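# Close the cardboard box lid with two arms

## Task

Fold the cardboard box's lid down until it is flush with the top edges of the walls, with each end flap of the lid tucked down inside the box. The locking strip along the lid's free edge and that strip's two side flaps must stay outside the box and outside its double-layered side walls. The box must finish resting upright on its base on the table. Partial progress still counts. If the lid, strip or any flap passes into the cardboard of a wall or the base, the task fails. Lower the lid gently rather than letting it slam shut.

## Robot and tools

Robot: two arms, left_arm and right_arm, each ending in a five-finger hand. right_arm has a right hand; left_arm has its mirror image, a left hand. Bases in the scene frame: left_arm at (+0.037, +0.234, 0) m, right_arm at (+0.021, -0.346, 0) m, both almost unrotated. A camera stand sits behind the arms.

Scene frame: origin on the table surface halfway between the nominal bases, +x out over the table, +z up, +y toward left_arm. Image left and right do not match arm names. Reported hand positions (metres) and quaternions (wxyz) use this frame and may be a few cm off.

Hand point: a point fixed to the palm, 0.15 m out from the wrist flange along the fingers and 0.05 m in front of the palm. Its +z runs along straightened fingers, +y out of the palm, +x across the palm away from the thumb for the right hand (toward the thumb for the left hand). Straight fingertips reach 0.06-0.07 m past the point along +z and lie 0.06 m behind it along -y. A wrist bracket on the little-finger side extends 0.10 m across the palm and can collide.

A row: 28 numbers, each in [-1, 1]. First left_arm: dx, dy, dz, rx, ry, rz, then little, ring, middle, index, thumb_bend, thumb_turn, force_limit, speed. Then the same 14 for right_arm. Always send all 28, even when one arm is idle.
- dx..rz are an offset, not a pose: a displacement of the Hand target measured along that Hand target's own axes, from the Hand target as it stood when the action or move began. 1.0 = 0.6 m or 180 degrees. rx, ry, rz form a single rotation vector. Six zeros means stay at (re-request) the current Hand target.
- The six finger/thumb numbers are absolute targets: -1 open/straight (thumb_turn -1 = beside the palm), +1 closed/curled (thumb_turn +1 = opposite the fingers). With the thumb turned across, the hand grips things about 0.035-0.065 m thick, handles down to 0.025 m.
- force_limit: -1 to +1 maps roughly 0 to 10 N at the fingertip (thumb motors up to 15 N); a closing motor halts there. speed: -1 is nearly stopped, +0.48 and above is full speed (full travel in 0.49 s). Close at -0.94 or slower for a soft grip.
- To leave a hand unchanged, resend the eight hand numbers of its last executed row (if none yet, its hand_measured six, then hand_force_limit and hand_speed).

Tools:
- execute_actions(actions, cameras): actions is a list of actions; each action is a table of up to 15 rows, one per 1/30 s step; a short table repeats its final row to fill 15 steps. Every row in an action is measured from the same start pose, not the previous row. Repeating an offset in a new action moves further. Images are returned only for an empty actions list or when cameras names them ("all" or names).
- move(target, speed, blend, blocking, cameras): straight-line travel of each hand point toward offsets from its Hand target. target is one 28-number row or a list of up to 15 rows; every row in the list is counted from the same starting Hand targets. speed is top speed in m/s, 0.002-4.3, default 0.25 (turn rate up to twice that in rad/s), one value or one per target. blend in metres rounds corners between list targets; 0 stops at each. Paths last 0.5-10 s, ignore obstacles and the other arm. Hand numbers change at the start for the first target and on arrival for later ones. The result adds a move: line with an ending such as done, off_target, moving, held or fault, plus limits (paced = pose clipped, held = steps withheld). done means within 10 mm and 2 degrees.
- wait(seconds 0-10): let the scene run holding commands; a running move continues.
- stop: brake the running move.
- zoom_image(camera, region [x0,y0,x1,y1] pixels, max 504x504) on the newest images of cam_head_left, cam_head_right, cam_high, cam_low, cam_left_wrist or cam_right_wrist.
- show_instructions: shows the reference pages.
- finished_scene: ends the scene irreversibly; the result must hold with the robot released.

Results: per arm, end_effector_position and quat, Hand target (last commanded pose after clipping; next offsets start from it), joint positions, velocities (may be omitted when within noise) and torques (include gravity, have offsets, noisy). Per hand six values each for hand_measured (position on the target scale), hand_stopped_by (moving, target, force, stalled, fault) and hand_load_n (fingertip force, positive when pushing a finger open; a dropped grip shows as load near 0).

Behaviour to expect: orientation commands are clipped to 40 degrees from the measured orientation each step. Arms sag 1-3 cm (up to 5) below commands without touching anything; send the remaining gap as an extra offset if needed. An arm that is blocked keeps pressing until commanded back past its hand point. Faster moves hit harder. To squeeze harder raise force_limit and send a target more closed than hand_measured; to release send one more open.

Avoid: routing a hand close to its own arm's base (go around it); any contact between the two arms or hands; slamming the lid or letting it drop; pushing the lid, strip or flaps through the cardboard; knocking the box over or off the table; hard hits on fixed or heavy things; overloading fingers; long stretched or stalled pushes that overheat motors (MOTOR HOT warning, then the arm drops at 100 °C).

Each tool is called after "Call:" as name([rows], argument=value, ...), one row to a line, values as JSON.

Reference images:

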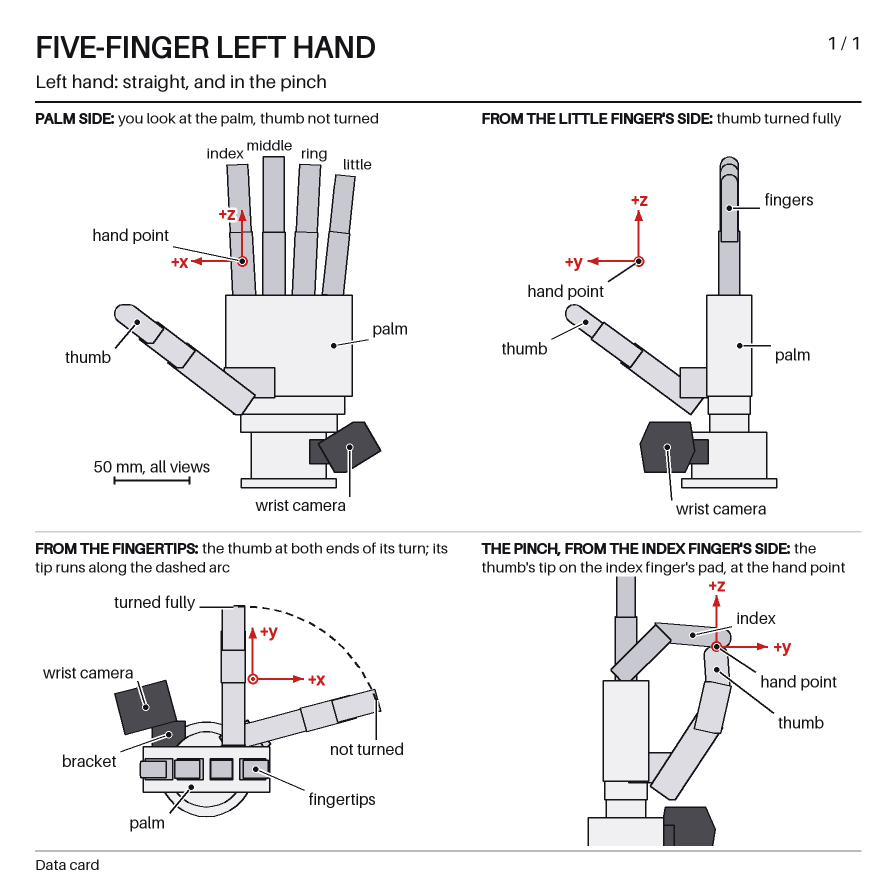

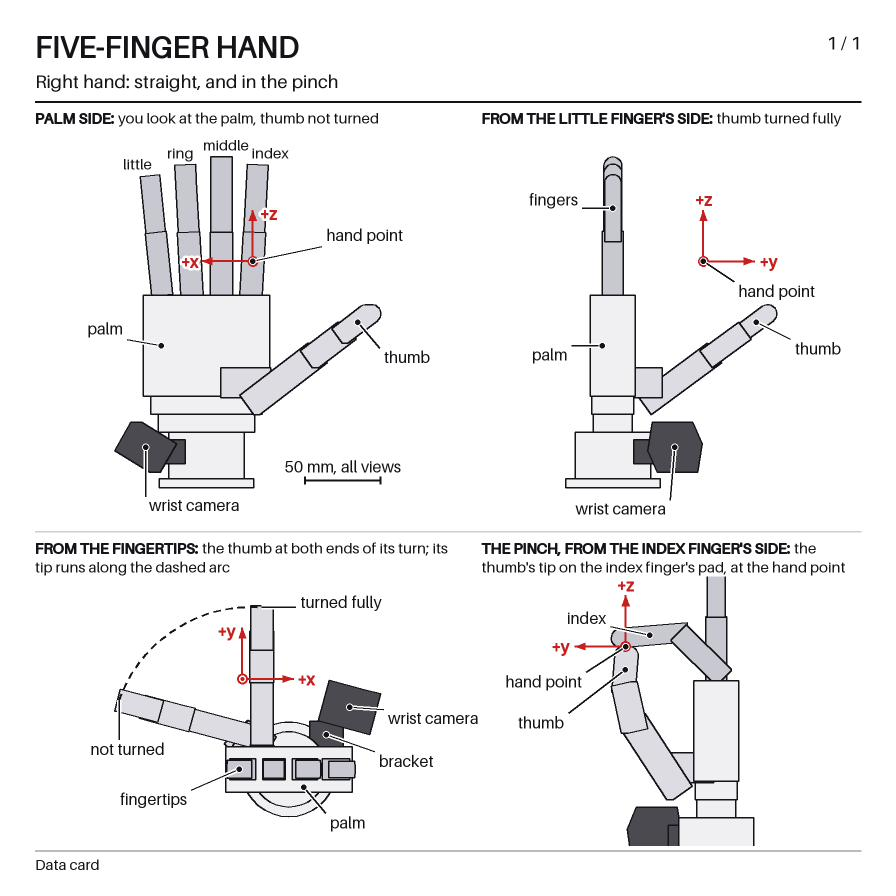

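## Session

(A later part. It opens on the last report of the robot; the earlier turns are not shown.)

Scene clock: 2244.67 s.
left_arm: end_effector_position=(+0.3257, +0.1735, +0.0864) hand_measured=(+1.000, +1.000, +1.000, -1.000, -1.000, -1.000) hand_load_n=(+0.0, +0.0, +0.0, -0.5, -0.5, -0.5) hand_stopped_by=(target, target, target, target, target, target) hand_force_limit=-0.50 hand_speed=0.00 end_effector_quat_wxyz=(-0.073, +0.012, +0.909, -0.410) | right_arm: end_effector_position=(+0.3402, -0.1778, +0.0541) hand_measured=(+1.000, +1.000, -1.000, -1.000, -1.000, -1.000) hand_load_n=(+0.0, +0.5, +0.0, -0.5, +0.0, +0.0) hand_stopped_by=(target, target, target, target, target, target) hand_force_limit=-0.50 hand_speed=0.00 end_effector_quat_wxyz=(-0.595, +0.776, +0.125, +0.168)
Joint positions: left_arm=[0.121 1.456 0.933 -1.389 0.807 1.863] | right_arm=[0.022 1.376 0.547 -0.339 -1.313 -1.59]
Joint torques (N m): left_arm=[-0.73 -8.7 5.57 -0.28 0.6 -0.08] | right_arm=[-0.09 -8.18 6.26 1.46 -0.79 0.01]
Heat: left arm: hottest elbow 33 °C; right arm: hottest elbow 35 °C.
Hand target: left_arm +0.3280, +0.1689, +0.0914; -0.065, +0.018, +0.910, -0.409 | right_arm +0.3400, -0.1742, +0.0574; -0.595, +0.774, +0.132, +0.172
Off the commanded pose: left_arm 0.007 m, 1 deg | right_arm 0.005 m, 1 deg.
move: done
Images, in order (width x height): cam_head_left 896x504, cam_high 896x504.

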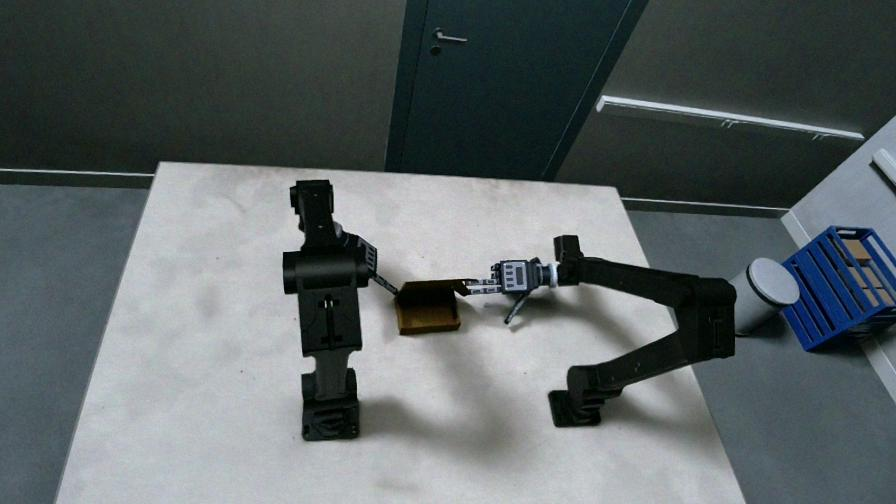

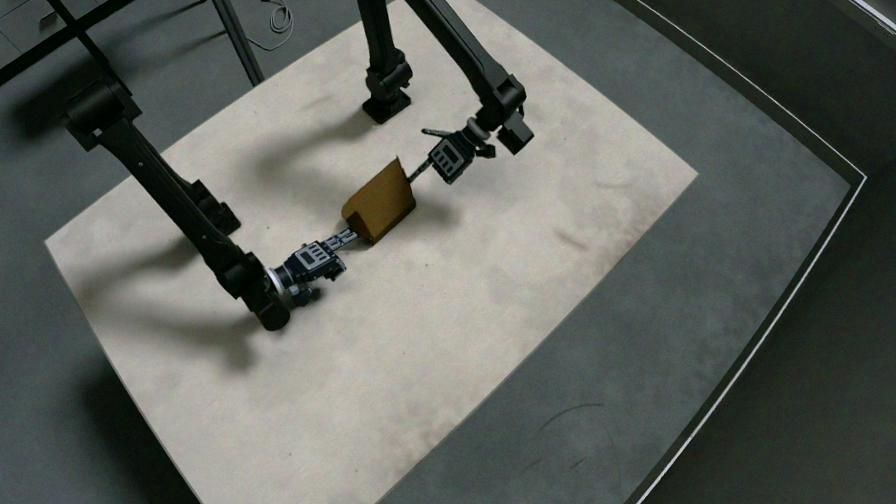

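Call:
move([
  [0.0017,0.0133,-0.0148,0,0,0,1,1,1,-1,-1,-1,-0.5,0,0,0.0034,-0.0129,0,0,0,1,1,-1,-1,-1,-1,-0.5,0],
  [0.0216,0.0137,-0.0121,0,0,0,1,1,1,-1,-1,-1,-0.5,0,0.0091,0.0075,-0.0118,0,0,0,1,1,-1,-1,-1,-1,-0.5,0],
], speed=0.04, cameras=["cam_head_left","cam_high"])

Call:
zoom_image(camera="cam_head_left", region=[370, 245, 490, 335])

Call:
zoom_image(camera="cam_high", region=[330, 150, 450, 270])

Scene clock: 2367.93 s.
left_arm: end_effector_position=(+0.3157, +0.1768, +0.0860) hand_measured=(+1.000, +1.000, +1.000, -1.000, -1.000, -1.000) hand_load_n=(+0.5, +0.5, +0.0, +0.0, +0.0, -0.5) hand_stopped_by=(target, target, target, target, target, target) hand_force_limit=-0.50 hand_speed=0.00 end_effector_quat_wxyz=(-0.074, +0.017, +0.909, -0.409) | right_arm: end_effector_position=(+0.3337, -0.1787, +0.0524) hand_measured=(+1.000, +1.000, -1.000, -1.000, -1.000, -1.000) hand_load_n=(+0.0, -0.5, +0.0, +0.0, +0.0, +0.0) hand_stopped_by=(target, target, target, target, target, target) hand_force_limit=-0.50 hand_speed=0.00 end_effector_quat_wxyz=(-0.596, +0.775, +0.131, +0.164)
Joint positions: left_arm=[0.132 1.436 0.911 -1.402 0.798 1.889] | right_arm=[0.018 1.376 0.547 -0.4 -1.319 -1.655]
Joint torques (N m): left_arm=[1.49 -8.59 5.49 -1.06 0.4 0.15] | right_arm=[-1.55 -6.12 8.83 0.38 -0.94 -0.16]
Heat: left arm: hottest elbow 32 °C; right arm: hottest elbow 34 °C.
Hand target: left_arm +0.3159, +0.1810, +0.0914; -0.065, +0.018, +0.910, -0.409 | right_arm +0.3460, -0.1821, +0.0574; -0.595, +0.774, +0.132, +0.172
Off the commanded pose: left_arm 0.007 m, 1 deg | right_arm 0.014 m, 1 deg.
move: off_target (right_arm)
Images, in order (width x height): cam_head_left 896x504, cam_high 896x504.

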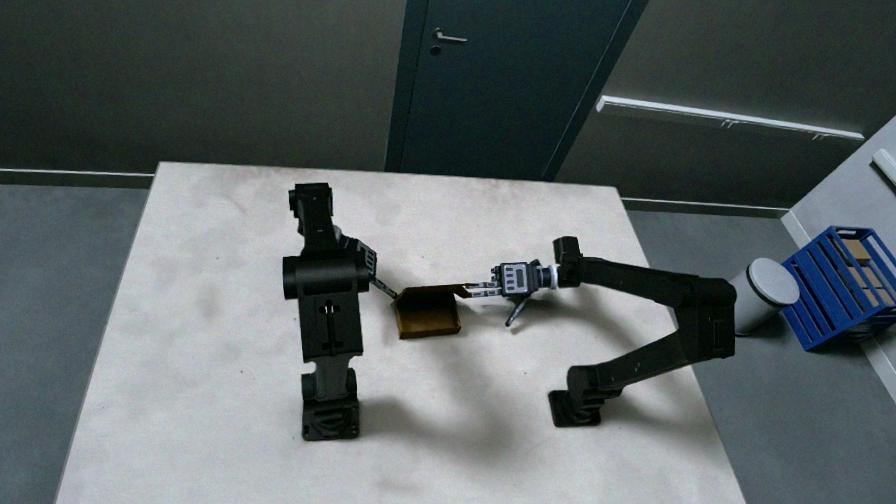

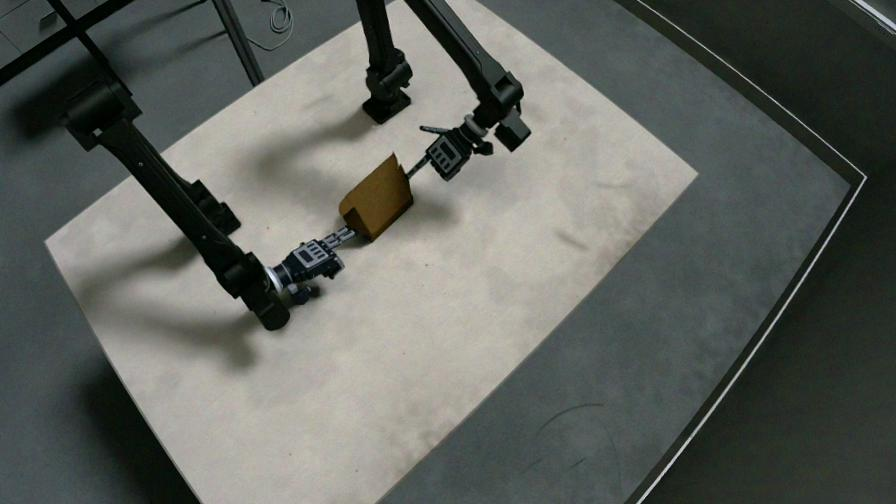

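Scaled by 4.200 from the camera's 896x504 image, which has a finer 1280x720 frame.

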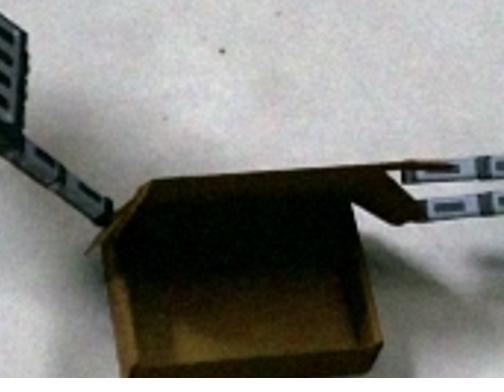

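Scaled by 4.200 from the camera's 896x504 image, which has a finer 1280x720 frame.

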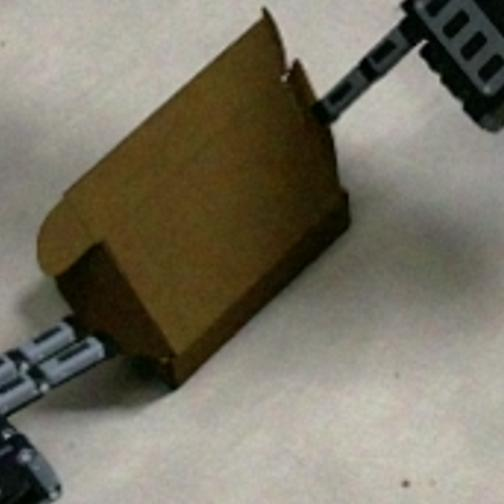

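Call:
move(target=[0.0039,0.0299,-0.0334,0,0,0,1,1,1,-1,-1,-1,-0.5,0,0,0.0108,-0.0403,0,0,0,1,1,-1,-1,-1,-1,-0.5,0], speed=0.05)

Call:
move(target=[0,0,0,0,0,0,1,-1,1,-1,-1,-1,-0.5,0,0,0,0,0,0,0,1,1,-1,-1,-1,-1,-0.5,0], speed=0.05, cameras=["cam_head_left","cam_high"])

Call:
zoom_image(camera="cam_head_left", region=[370, 245, 490, 335])

Call:
zoom_image(camera="cam_high", region=[330, 150, 450, 270])

Scene clock: 2379.43 s.
left_arm: end_effector_position=(+0.3078, +0.2025, +0.0875) hand_measured=(+1.000, +1.000, +1.000, -1.000, -1.000, -1.000) hand_load_n=(+0.0, +0.0, +0.0, +0.0, +0.0, +0.0) hand_stopped_by=(target, target, target, target, target, target) hand_force_limit=-0.50 hand_speed=0.00 end_effector_quat_wxyz=(-0.071, +0.017, +0.910, -0.409) | right_arm: end_effector_position=(+0.3315, -0.2028, +0.0532) hand_measured=(+1.000, +1.000, -1.000, -1.000, -1.000, -1.000) hand_load_n=(+0.0, +0.5, +0.0, +0.0, +0.0, +0.0) hand_stopped_by=(target, target, target, target, target, target) hand_force_limit=-0.50 hand_speed=0.00 end_effector_quat_wxyz=(-0.596, +0.775, +0.131, +0.164)
Joint positions: left_arm=[0.211 1.436 0.911 -1.468 0.77 1.991] | right_arm=[-0.063 1.419 0.609 -0.737 -1.333 -1.982]
Joint torques (N m): left_arm=[1.55 -6.36 6.94 -1.09 0.37 0.13] | right_arm=[-1.61 -6.01 9.07 0.03 -0.96 -0.15]
Heat: left arm: hottest elbow 32 °C; right arm: hottest elbow 34 °C.
Hand target: left_arm +0.3159, +0.2079, +0.0914; -0.065, +0.018, +0.910, -0.409 | right_arm +0.3460, -0.2072, +0.0574; -0.595, +0.774, +0.132, +0.172
Off the commanded pose: left_arm 0.010 m, 1 deg | right_arm 0.016 m, 1 deg.
move: off_target (right_arm)

Scene clock: 2380.47 s.
left_arm: end_effector_position=(+0.3078, +0.2026, +0.0874) hand_measured=(+1.000, -1.000, +1.000, -1.000, -1.000, -1.000) hand_load_n=(+0.0, +0.0, +0.0, +0.0, +0.0, +0.0) hand_stopped_by=(target, target, target, target, target, target) hand_force_limit=-0.50 hand_speed=0.00 end_effector_quat_wxyz=(-0.071, +0.017, +0.910, -0.409) | right_arm: end_effector_position=(+0.3316, -0.2027, +0.0532) hand_measured=(+1.000, +1.000, -1.000, -1.000, -1.000, -1.000) hand_load_n=(+0.5, +0.0, -0.5, +0.0, +0.0, +0.0) hand_stopped_by=(target, target, target, target, target, target) hand_force_limit=-0.50 hand_speed=0.00 end_effector_quat_wxyz=(-0.596, +0.775, +0.131, +0.164)
Joint positions: left_arm=[0.211 1.436 0.911 -1.468 0.769 1.991] | right_arm=[-0.063 1.42 0.61 -0.739 -1.333 -1.985]
Joint torques (N m): left_arm=[1.32 -6.07 6.95 -1.32 0.41 0.16] | right_arm=[-1.55 -5.89 9.07 0.05 -0.97 -0.16]
Heat: left arm: hottest elbow 32 °C; right arm: hottest elbow 34 °C.
Hand target: left_arm +0.3159, +0.2080, +0.0913; -0.065, +0.018, +0.910, -0.409 | right_arm +0.3460, -0.2072, +0.0574; -0.595, +0.774, +0.132, +0.172
Off the commanded pose: left_arm 0.011 m, 1 deg | right_arm 0.016 m, 1 deg.
move: off_target (left_arm, right_arm)
Images, in order (width x height): cam_head_left 896x504, cam_high 896x504.

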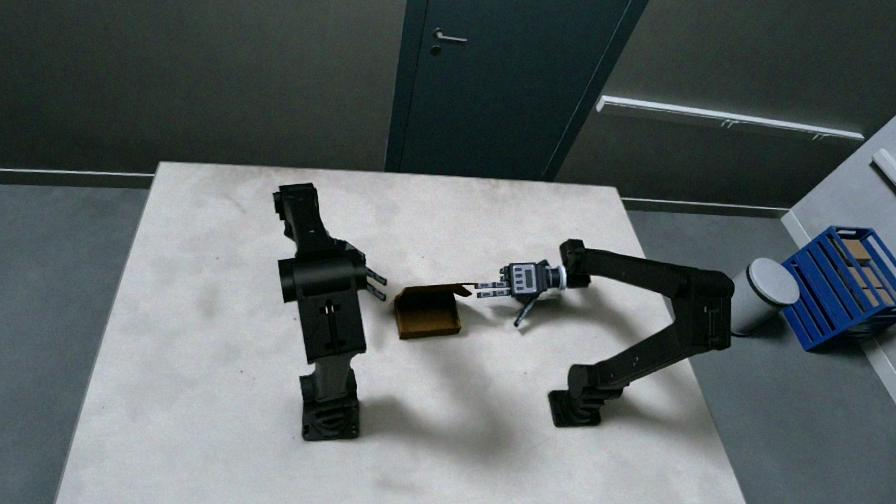

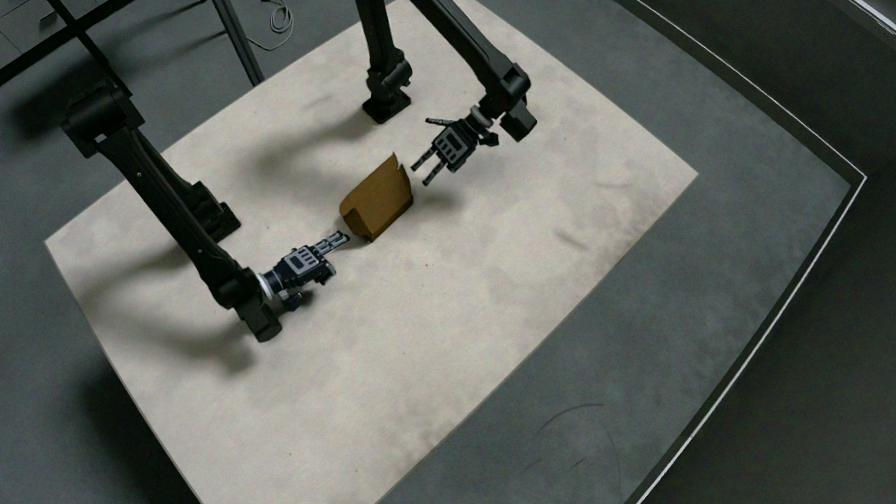

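Scaled by 4.200 from the camera's 896x504 image, which has a finer 1280x720 frame.

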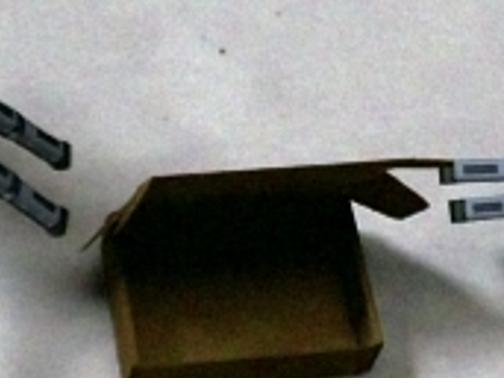

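Scaled by 4.200 from the camera's 896x504 image, which has a finer 1280x720 frame.

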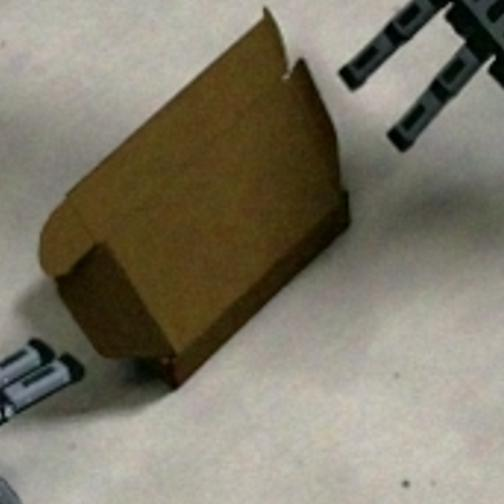

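Call:
zoom_image(camera="cam_head_left", region=[380, 270, 480, 345])

Scaled by 5.040 from the camera's 896x504 image, which has a finer 1280x720 frame.

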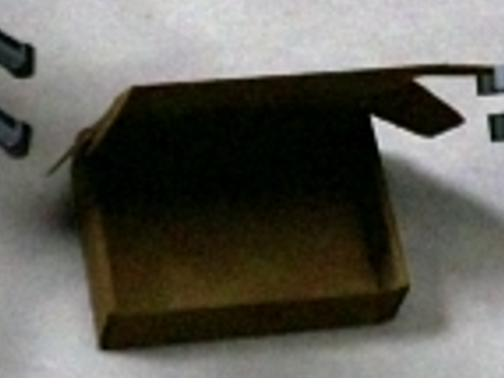

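Call:
move(target=[0.0427,-0.0013,0.0083,0,0,0,1,-1,1,-1,-1,-1,-0.5,0,-0.0128,-0.0144,0.0307,0,0,0,1,1,-1,-1,-1,-1,-0.5,0], speed=0.05, cameras=["cam_head_left","cam_high"])

Call:
zoom_image(camera="cam_head_left", region=[375, 260, 485, 342])

Call:
zoom_image(camera="cam_high", region=[330, 150, 450, 270])

Scene clock: 2423.50 s.
left_arm: end_effector_position=(+0.2905, +0.2022, +0.0868) hand_measured=(+1.000, -1.000, +1.000, -1.000, -1.000, -1.000) hand_load_n=(+0.0, +0.0, +0.0, +0.0, +0.0, -0.5) hand_stopped_by=(target, target, target, target, target, target) hand_force_limit=-0.50 hand_speed=0.00 end_effector_quat_wxyz=(-0.072, +0.017, +0.909, -0.409) | right_arm: end_effector_position=(+0.3377, -0.1904, +0.0549) hand_measured=(+1.000, +1.000, -1.000, -1.000, -1.000, -1.000) hand_load_n=(+0.0, +0.5, +0.0, +0.0, +0.0, -0.5) hand_stopped_by=(target, target, target, target, target, target) hand_force_limit=-0.50 hand_speed=0.00 end_effector_quat_wxyz=(-0.597, +0.775, +0.125, +0.168)
Joint positions: left_arm=[0.221 1.397 0.868 -1.476 0.765 2.006] | right_arm=[-0.021 1.388 0.574 -0.509 -1.329 -1.751]
Joint torques (N m): left_arm=[1.73 -7.53 5.37 -1.26 0.37 0.13] | right_arm=[-0.03 -8.29 6.13 1.22 -0.78 0.01]
Heat: left arm: hottest elbow 33 °C; right arm: hottest elbow 36 °C.
Hand target: left_arm +0.2899, +0.2058, +0.0915; -0.065, +0.018, +0.910, -0.409 | right_arm +0.3374, -0.1872, +0.0573; -0.595, +0.774, +0.132, +0.171
Off the commanded pose: left_arm 0.006 m, 1 deg | right_arm 0.004 m, 1 deg.
move: done
Images, in order (width x height): cam_head_left 896x504, cam_high 896x504.

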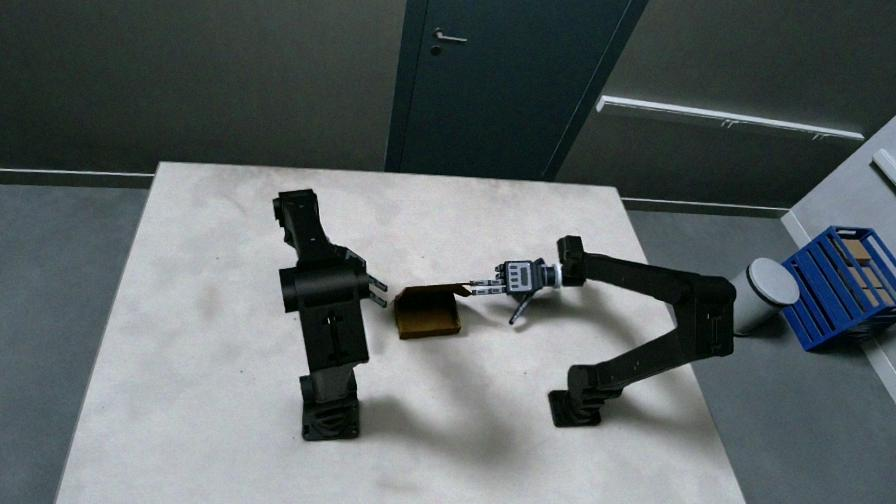

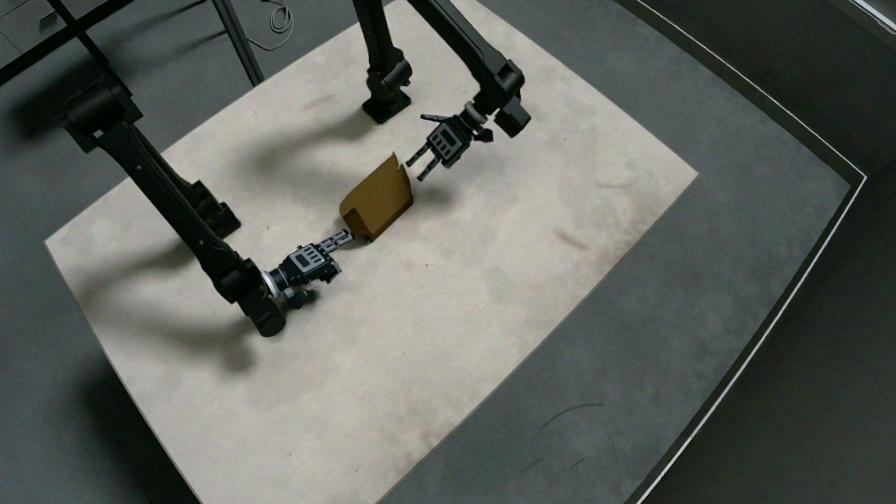

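Scaled by 4.582 from the camera's 896x504 image, which has a finer 1280x720 frame.

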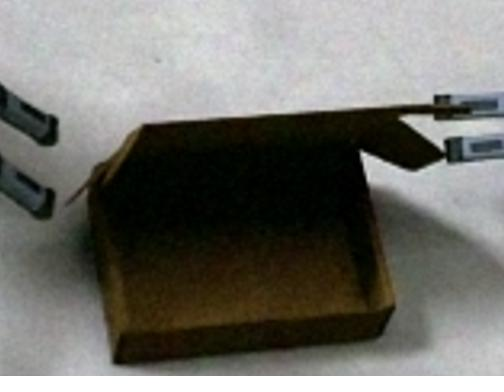

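Scaled by 4.200 from the camera's 896x504 image, which has a finer 1280x720 frame.

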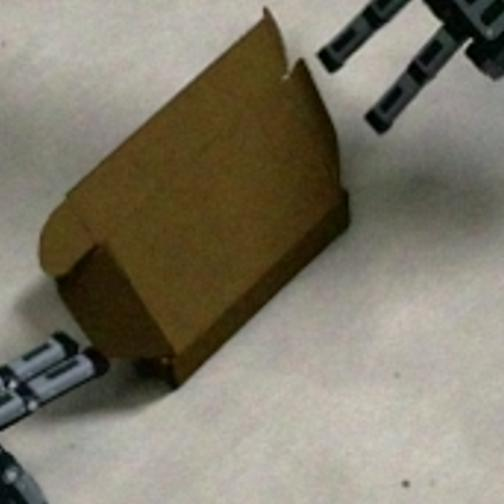

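Call:
move(target=[-0.0004,-0.0155,0.0176,0,0,0,1,-1,1,-1,-1,-1,-0.5,0,-0.0015,-0.0067,0.0224,0,0,0,1,1,-1,-1,-1,-1,-0.5,0], speed=0.04, cameras=["cam_head_left","cam_high"])

Call:
zoom_image(camera="cam_head_left", region=[375, 260, 485, 342])

Call:
zoom_image(camera="cam_high", region=[330, 150, 450, 270])

Scene clock: 2443.87 s.
left_arm: end_effector_position=(+0.2865, +0.1952, +0.0877) hand_measured=(+1.000, -1.000, +1.000, -1.000, -1.000, -1.000) hand_load_n=(+0.0, +0.0, +0.5, +0.0, +0.0, +0.0) hand_stopped_by=(target, target, target, target, target, target) hand_force_limit=-0.50 hand_speed=0.00 end_effector_quat_wxyz=(-0.073, +0.012, +0.908, -0.412) | right_arm: end_effector_position=(+0.3366, -0.1765, +0.0544) hand_measured=(+1.000, +1.000, -1.000, -1.000, -1.000, -1.000) hand_load_n=(+0.0, +0.0, +0.0, +0.0, +0.0, -0.5) hand_stopped_by=(target, target, target, target, target, target) hand_force_limit=-0.50 hand_speed=0.00 end_effector_quat_wxyz=(-0.596, +0.775, +0.125, +0.168)
Joint positions: left_arm=[0.206 1.381 0.853 -1.463 0.778 1.977] | right_arm=[0.026 1.365 0.535 -0.323 -1.312 -1.574]
Joint torques (N m): left_arm=[-0.44 -7.47 5.26 -0.5 0.54 -0.1] | right_arm=[0.03 -8.06 6.24 1.46 -0.75 0.01]
Heat: left arm: hottest elbow 33 °C; right arm: hottest elbow 35 °C.
Hand target: left_arm +0.2890, +0.1919, +0.0914; -0.065, +0.018, +0.910, -0.409 | right_arm +0.3365, -0.1731, +0.0574; -0.595, +0.774, +0.132, +0.172
Off the commanded pose: left_arm 0.006 m, 1 deg | right_arm 0.004 m, 1 deg.
move: done
Images, in order (width x height): cam_head_left 896x504, cam_high 896x504.

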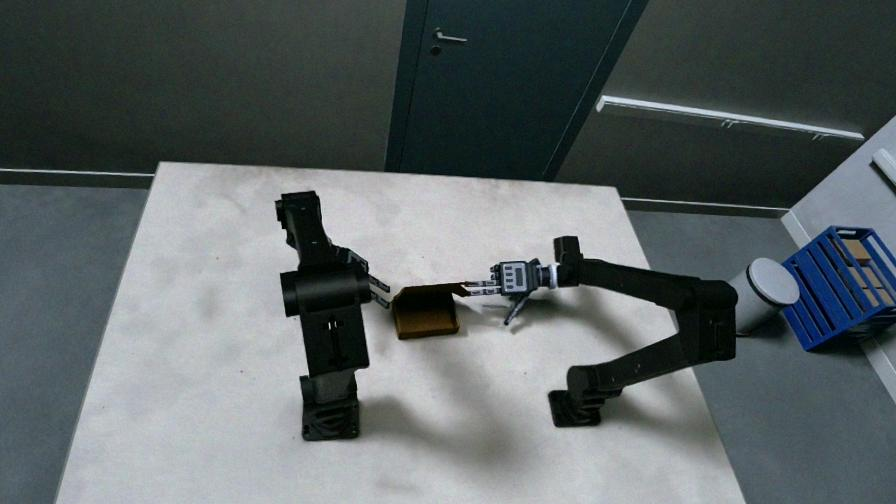

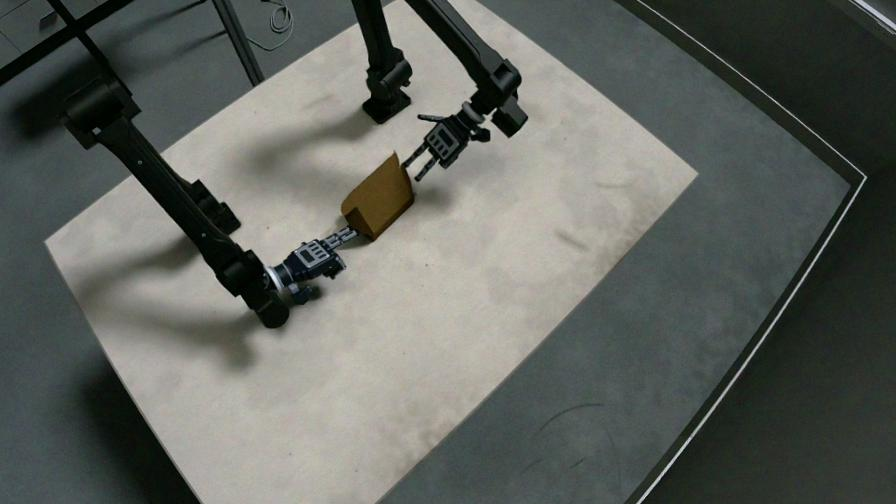

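Scaled by 4.582 from the camera's 896x504 image, which has a finer 1280x720 frame.

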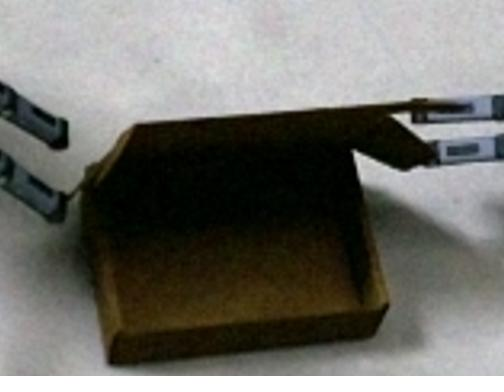

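Scaled by 4.200 from the camera's 896x504 image, which has a finer 1280x720 frame.

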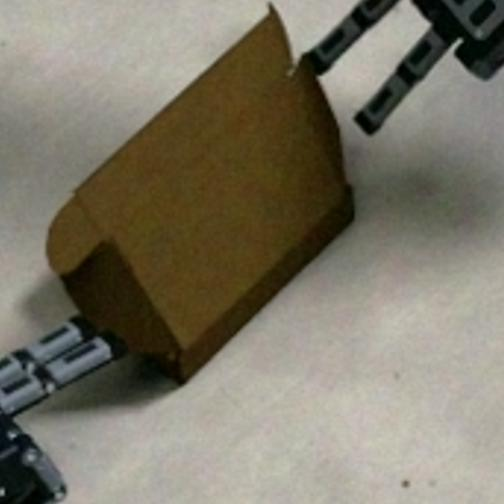

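Call:
move(target=[-0.0024,-0.0188,0.0211,0,0,0,1,-1,1,-1,-1,-1,-0.5,0,-0.0015,-0.0041,0.0127,0,0,0,1,1,-1,-1,-1,-1,-0.5,0], speed=0.04, cameras=["cam_head_left","cam_high"])

Call:
zoom_image(camera="cam_head_left", region=[375, 260, 485, 342])

Call:
zoom_image(camera="cam_high", region=[330, 150, 450, 270])

Scene clock: 2451.90 s.
left_arm: end_effector_position=(+0.2864, +0.1789, +0.0874) hand_measured=(+1.000, -1.000, +1.000, -1.000, -1.000, -1.000) hand_load_n=(+0.0, +0.0, +0.0, -0.5, -0.5, -0.5) hand_stopped_by=(target, target, target, target, target, target) hand_force_limit=-0.50 hand_speed=0.00 end_effector_quat_wxyz=(-0.073, +0.012, +0.909, -0.410) | right_arm: end_effector_position=(+0.3359, -0.1690, +0.0538) hand_measured=(+1.000, +1.000, -1.000, -1.000, -1.000, -1.000) hand_load_n=(+0.0, +0.0, +0.0, +0.0, +0.0, -0.5) hand_stopped_by=(target, target, target, target, target, target) hand_force_limit=-0.50 hand_speed=0.00 end_effector_quat_wxyz=(-0.595, +0.776, +0.124, +0.168)
Joint positions: left_arm=[0.154 1.362 0.839 -1.418 0.796 1.907] | right_arm=[0.052 1.356 0.514 -0.225 -1.298 -1.485]
Joint torques (N m): left_arm=[-0.67 -6.89 5.59 -0.39 0.64 -0.11] | right_arm=[0.09 -7.88 6.3 1.61 -0.76 0.02]
Heat: left arm: hottest elbow 33 °C; right arm: hottest elbow 34 °C.
Hand target: left_arm +0.2889, +0.1748, +0.0914; -0.065, +0.018, +0.910, -0.409 | right_arm +0.3355, -0.1651, +0.0574; -0.595, +0.774, +0.132, +0.172
Off the commanded pose: left_arm 0.006 m, 1 deg | right_arm 0.005 m, 1 deg.
move: done
Images, in order (width x height): cam_head_left 896x504, cam_high 896x504.

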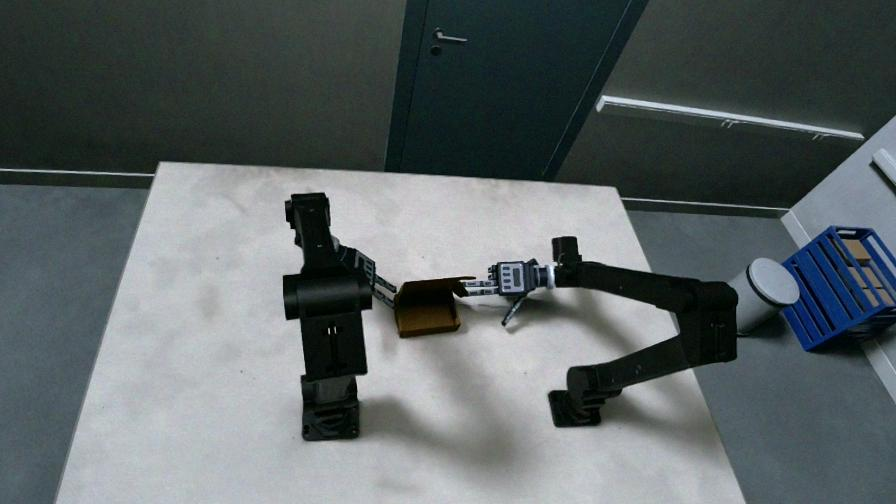

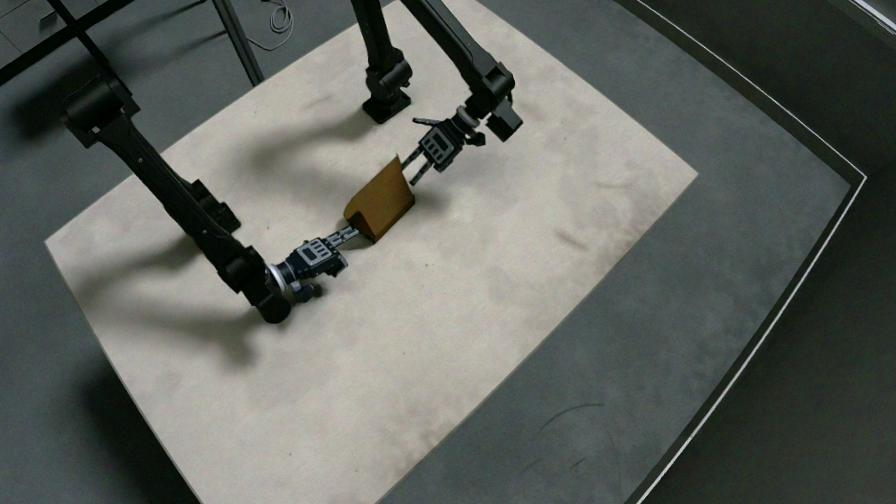

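Scaled by 4.582 from the camera's 896x504 image, which has a finer 1280x720 frame.

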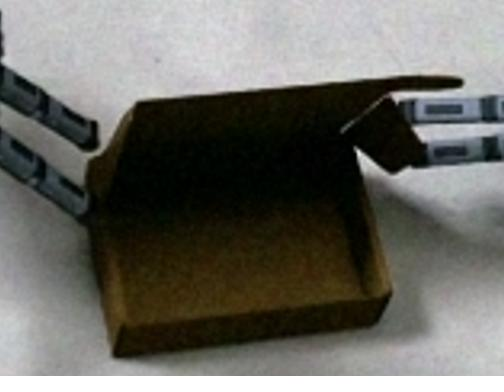

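Scaled by 4.200 from the camera's 896x504 image, which has a finer 1280x720 frame.

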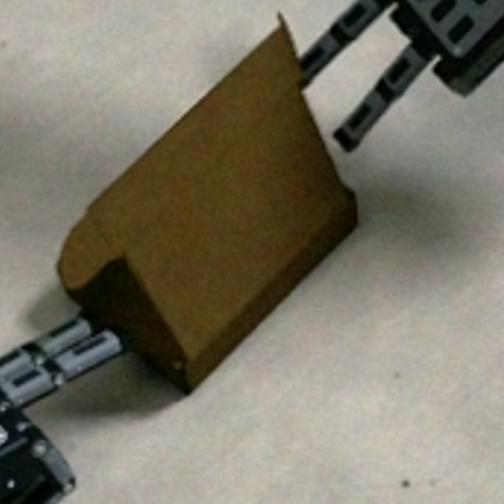

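Call:
move([
  [0,0,0,0,0,0,1,-1,1,-1,-1,-1,-0.5,0,0,0.0034,-0.0129,0,0,0,1,1,-1,-1,-1,-1,-0.5,0],
  [0,0,0,0,0,0,1,-1,1,-1,-1,-1,-0.5,0,0.0166,0.0109,-0.0109,0,0,0,1,1,-1,-1,-1,-1,-0.5,0],
  [0,0,0,0,0,0,1,-1,1,-1,-1,-1,-0.5,0,0.0166,0.0053,0.0101,0,0,0,1,1,-1,-1,-1,-1,-0.5,0],
], speed=0.04, cameras=["cam_head_left","cam_high"])

Call:
zoom_image(camera="cam_head_left", region=[375, 260, 485, 342])

Call:
zoom_image(camera="cam_high", region=[330, 150, 450, 270])

Scene clock: 2494.33 s.
left_arm: end_effector_position=(+0.2864, +0.1788, +0.0875) hand_measured=(+1.000, -1.000, +1.000, -1.000, -1.000, -1.000) hand_load_n=(+0.0, +0.0, +0.0, -0.5, +0.0, -0.5) hand_stopped_by=(target, target, target, target, target, target) hand_force_limit=-0.50 hand_speed=0.00 end_effector_quat_wxyz=(-0.073, +0.012, +0.909, -0.410) | right_arm: end_effector_position=(+0.3411, -0.1644, +0.0562) hand_measured=(+1.000, +1.000, -1.000, -1.000, -1.000, -1.000) hand_load_n=(+0.0, +0.0, +0.0, -0.5, +0.0, -0.5) hand_stopped_by=(target, target, target, target, target, target) hand_force_limit=-0.50 hand_speed=0.00 end_effector_quat_wxyz=(-0.594, +0.776, +0.127, +0.171)
Joint positions: left_arm=[0.154 1.362 0.839 -1.418 0.796 1.906] | right_arm=[0.067 1.358 0.517 -0.173 -1.29 -1.438]
Joint torques (N m): left_arm=[-0.79 -7.3 5.44 -0.34 0.63 -0.08] | right_arm=[-0.09 -5.77 7.82 1.62 -0.74 0.03]
Heat: left arm: hottest elbow 33 °C; right arm: hottest elbow 34 °C.
Hand target: left_arm +0.2889, +0.1748, +0.0914; -0.065, +0.018, +0.910, -0.409 | right_arm +0.3465, -0.1601, +0.0574; -0.595, +0.774, +0.132, +0.172
Off the commanded pose: left_arm 0.006 m, 1 deg | right_arm 0.007 m, 1 deg.
move: done
Images, in order (width x height): cam_head_left 896x504, cam_high 896x504.

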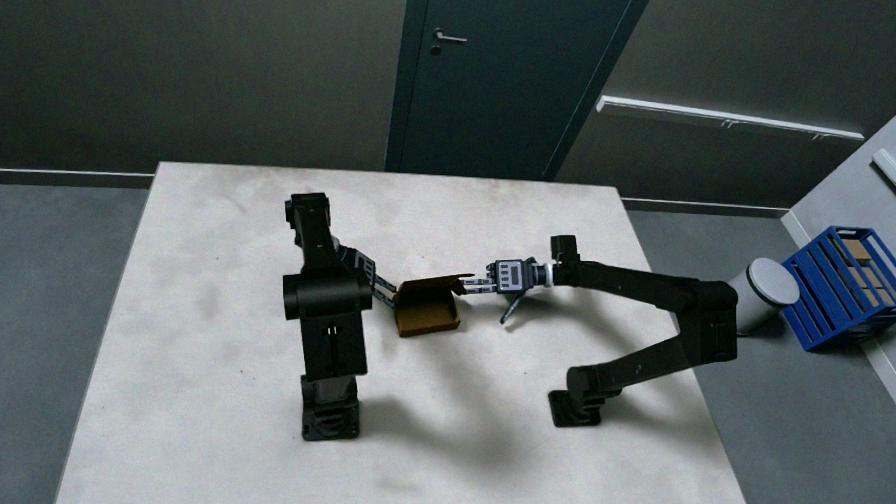

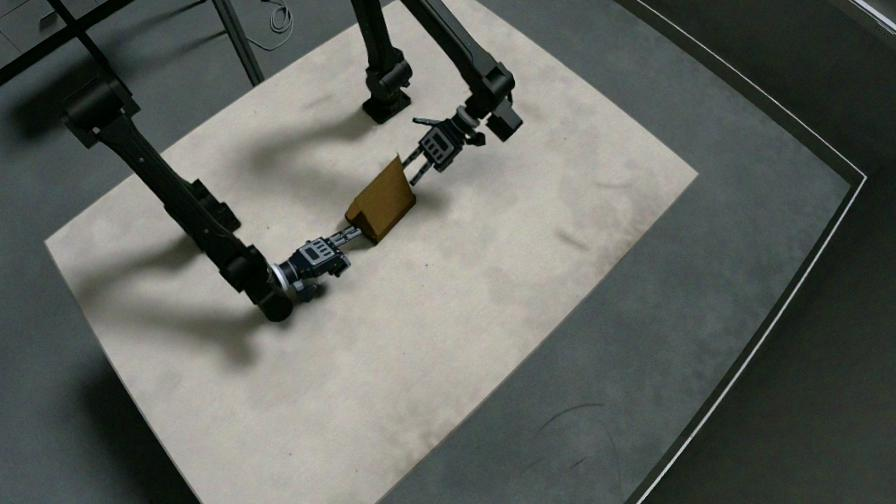

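Scaled by 4.582 from the camera's 896x504 image, which has a finer 1280x720 frame.

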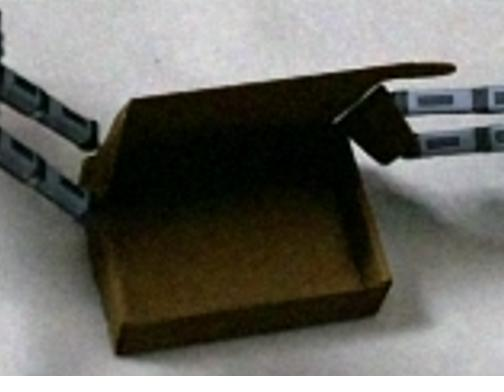

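Scaled by 4.200 from the camera's 896x504 image, which has a finer 1280x720 frame.

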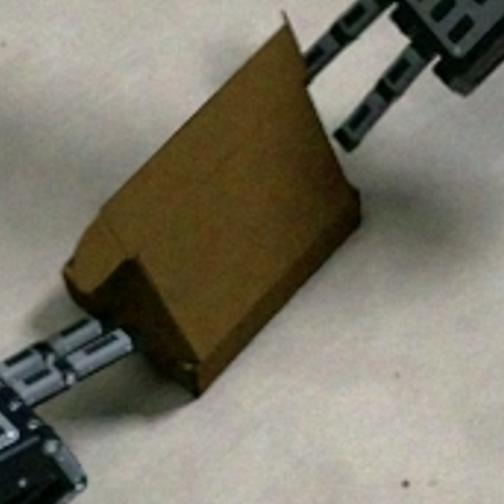

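Call:
move(target=[0,0,0,0,0,0,1,-1,1,-1,-1,-1,-0.5,0,0,0,0,0,0,0,1,-1,1,-1,-1,-1,-0.5,0], speed=0.04, cameras=["cam_head_left","cam_high"])

Call:
zoom_image(camera="cam_head_left", region=[375, 260, 485, 342])

Call:
zoom_image(camera="cam_high", region=[330, 150, 450, 270])

Scene clock: 2528.43 s.
left_arm: end_effector_position=(+0.2864, +0.1788, +0.0875) hand_measured=(+1.000, -1.000, +1.000, -1.000, -1.000, -1.000) hand_load_n=(+0.0, +0.0, +0.0, -0.5, +0.0, -0.5) hand_stopped_by=(target, target, target, target, target, target) hand_force_limit=-0.50 hand_speed=0.00 end_effector_quat_wxyz=(-0.073, +0.012, +0.909, -0.410) | right_arm: end_effector_position=(+0.3415, -0.1644, +0.0563) hand_measured=(+1.000, -1.000, +1.000, -1.000, -1.000, -1.000) hand_load_n=(+0.0, +0.0, +0.0, -0.5, +0.0, -0.5) hand_stopped_by=(target, target, target, target, target, target) hand_force_limit=-0.50 hand_speed=0.00 end_effector_quat_wxyz=(-0.594, +0.776, +0.126, +0.171)
Joint positions: left_arm=[0.154 1.362 0.839 -1.418 0.796 1.906] | right_arm=[0.067 1.358 0.517 -0.17 -1.289 -1.434]
Joint torques (N m): left_arm=[-1.03 -7.06 5.49 -0.32 0.65 -0.11] | right_arm=[0.03 -5.83 7.73 1.66 -0.74 0.02]
Heat: left arm: hottest elbow 32 °C; right arm: hottest elbow 34 °C.
Hand target: left_arm +0.2889, +0.1748, +0.0914; -0.065, +0.018, +0.910, -0.409 | right_arm +0.3465, -0.1601, +0.0574; -0.595, +0.774, +0.132, +0.172
Off the commanded pose: left_arm 0.006 m, 1 deg | right_arm 0.007 m, 1 deg.
move: done
Images, in order (width x height): cam_head_left 896x504, cam_high 896x504.

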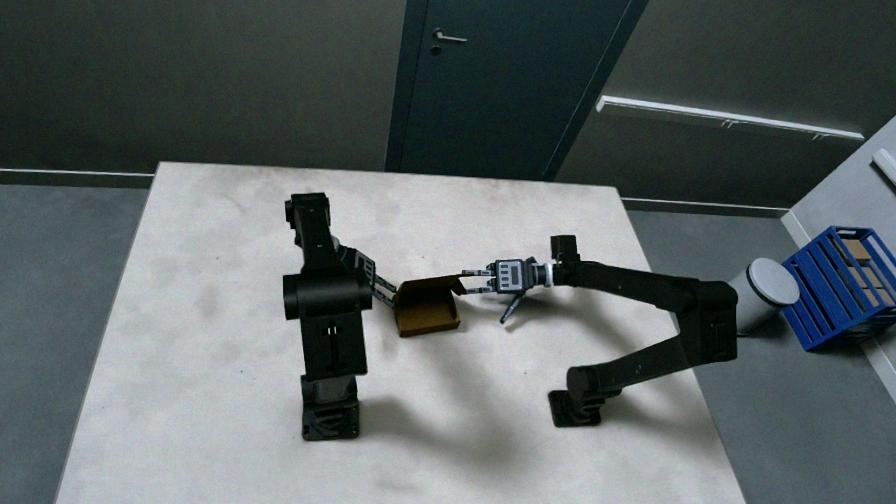

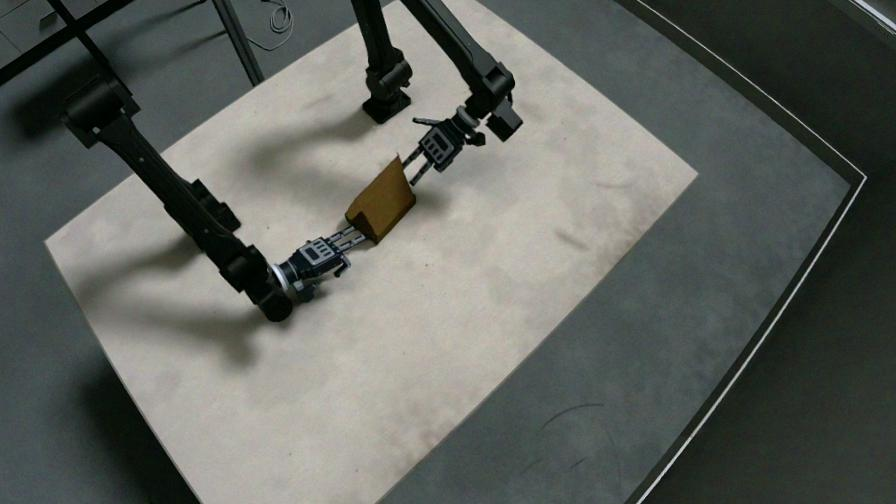

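Scaled by 4.582 from the camera's 896x504 image, which has a finer 1280x720 frame.

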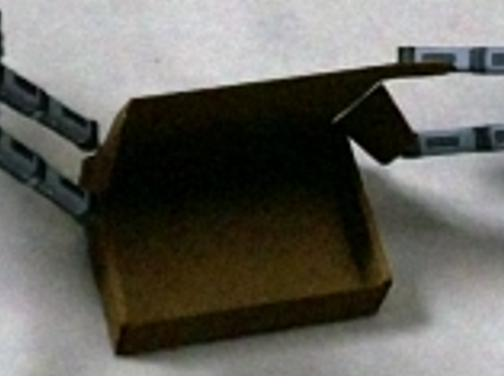

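Scaled by 4.200 from the camera's 896x504 image, which has a finer 1280x720 frame.

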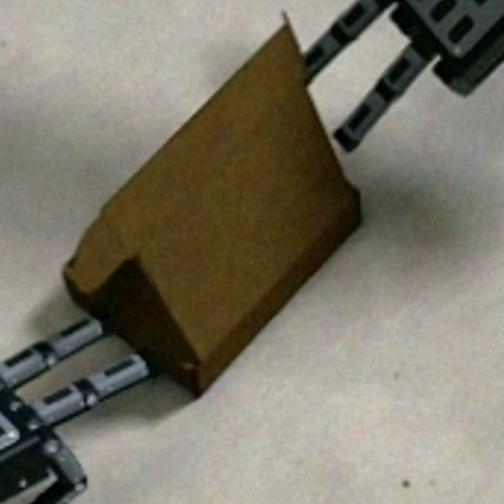

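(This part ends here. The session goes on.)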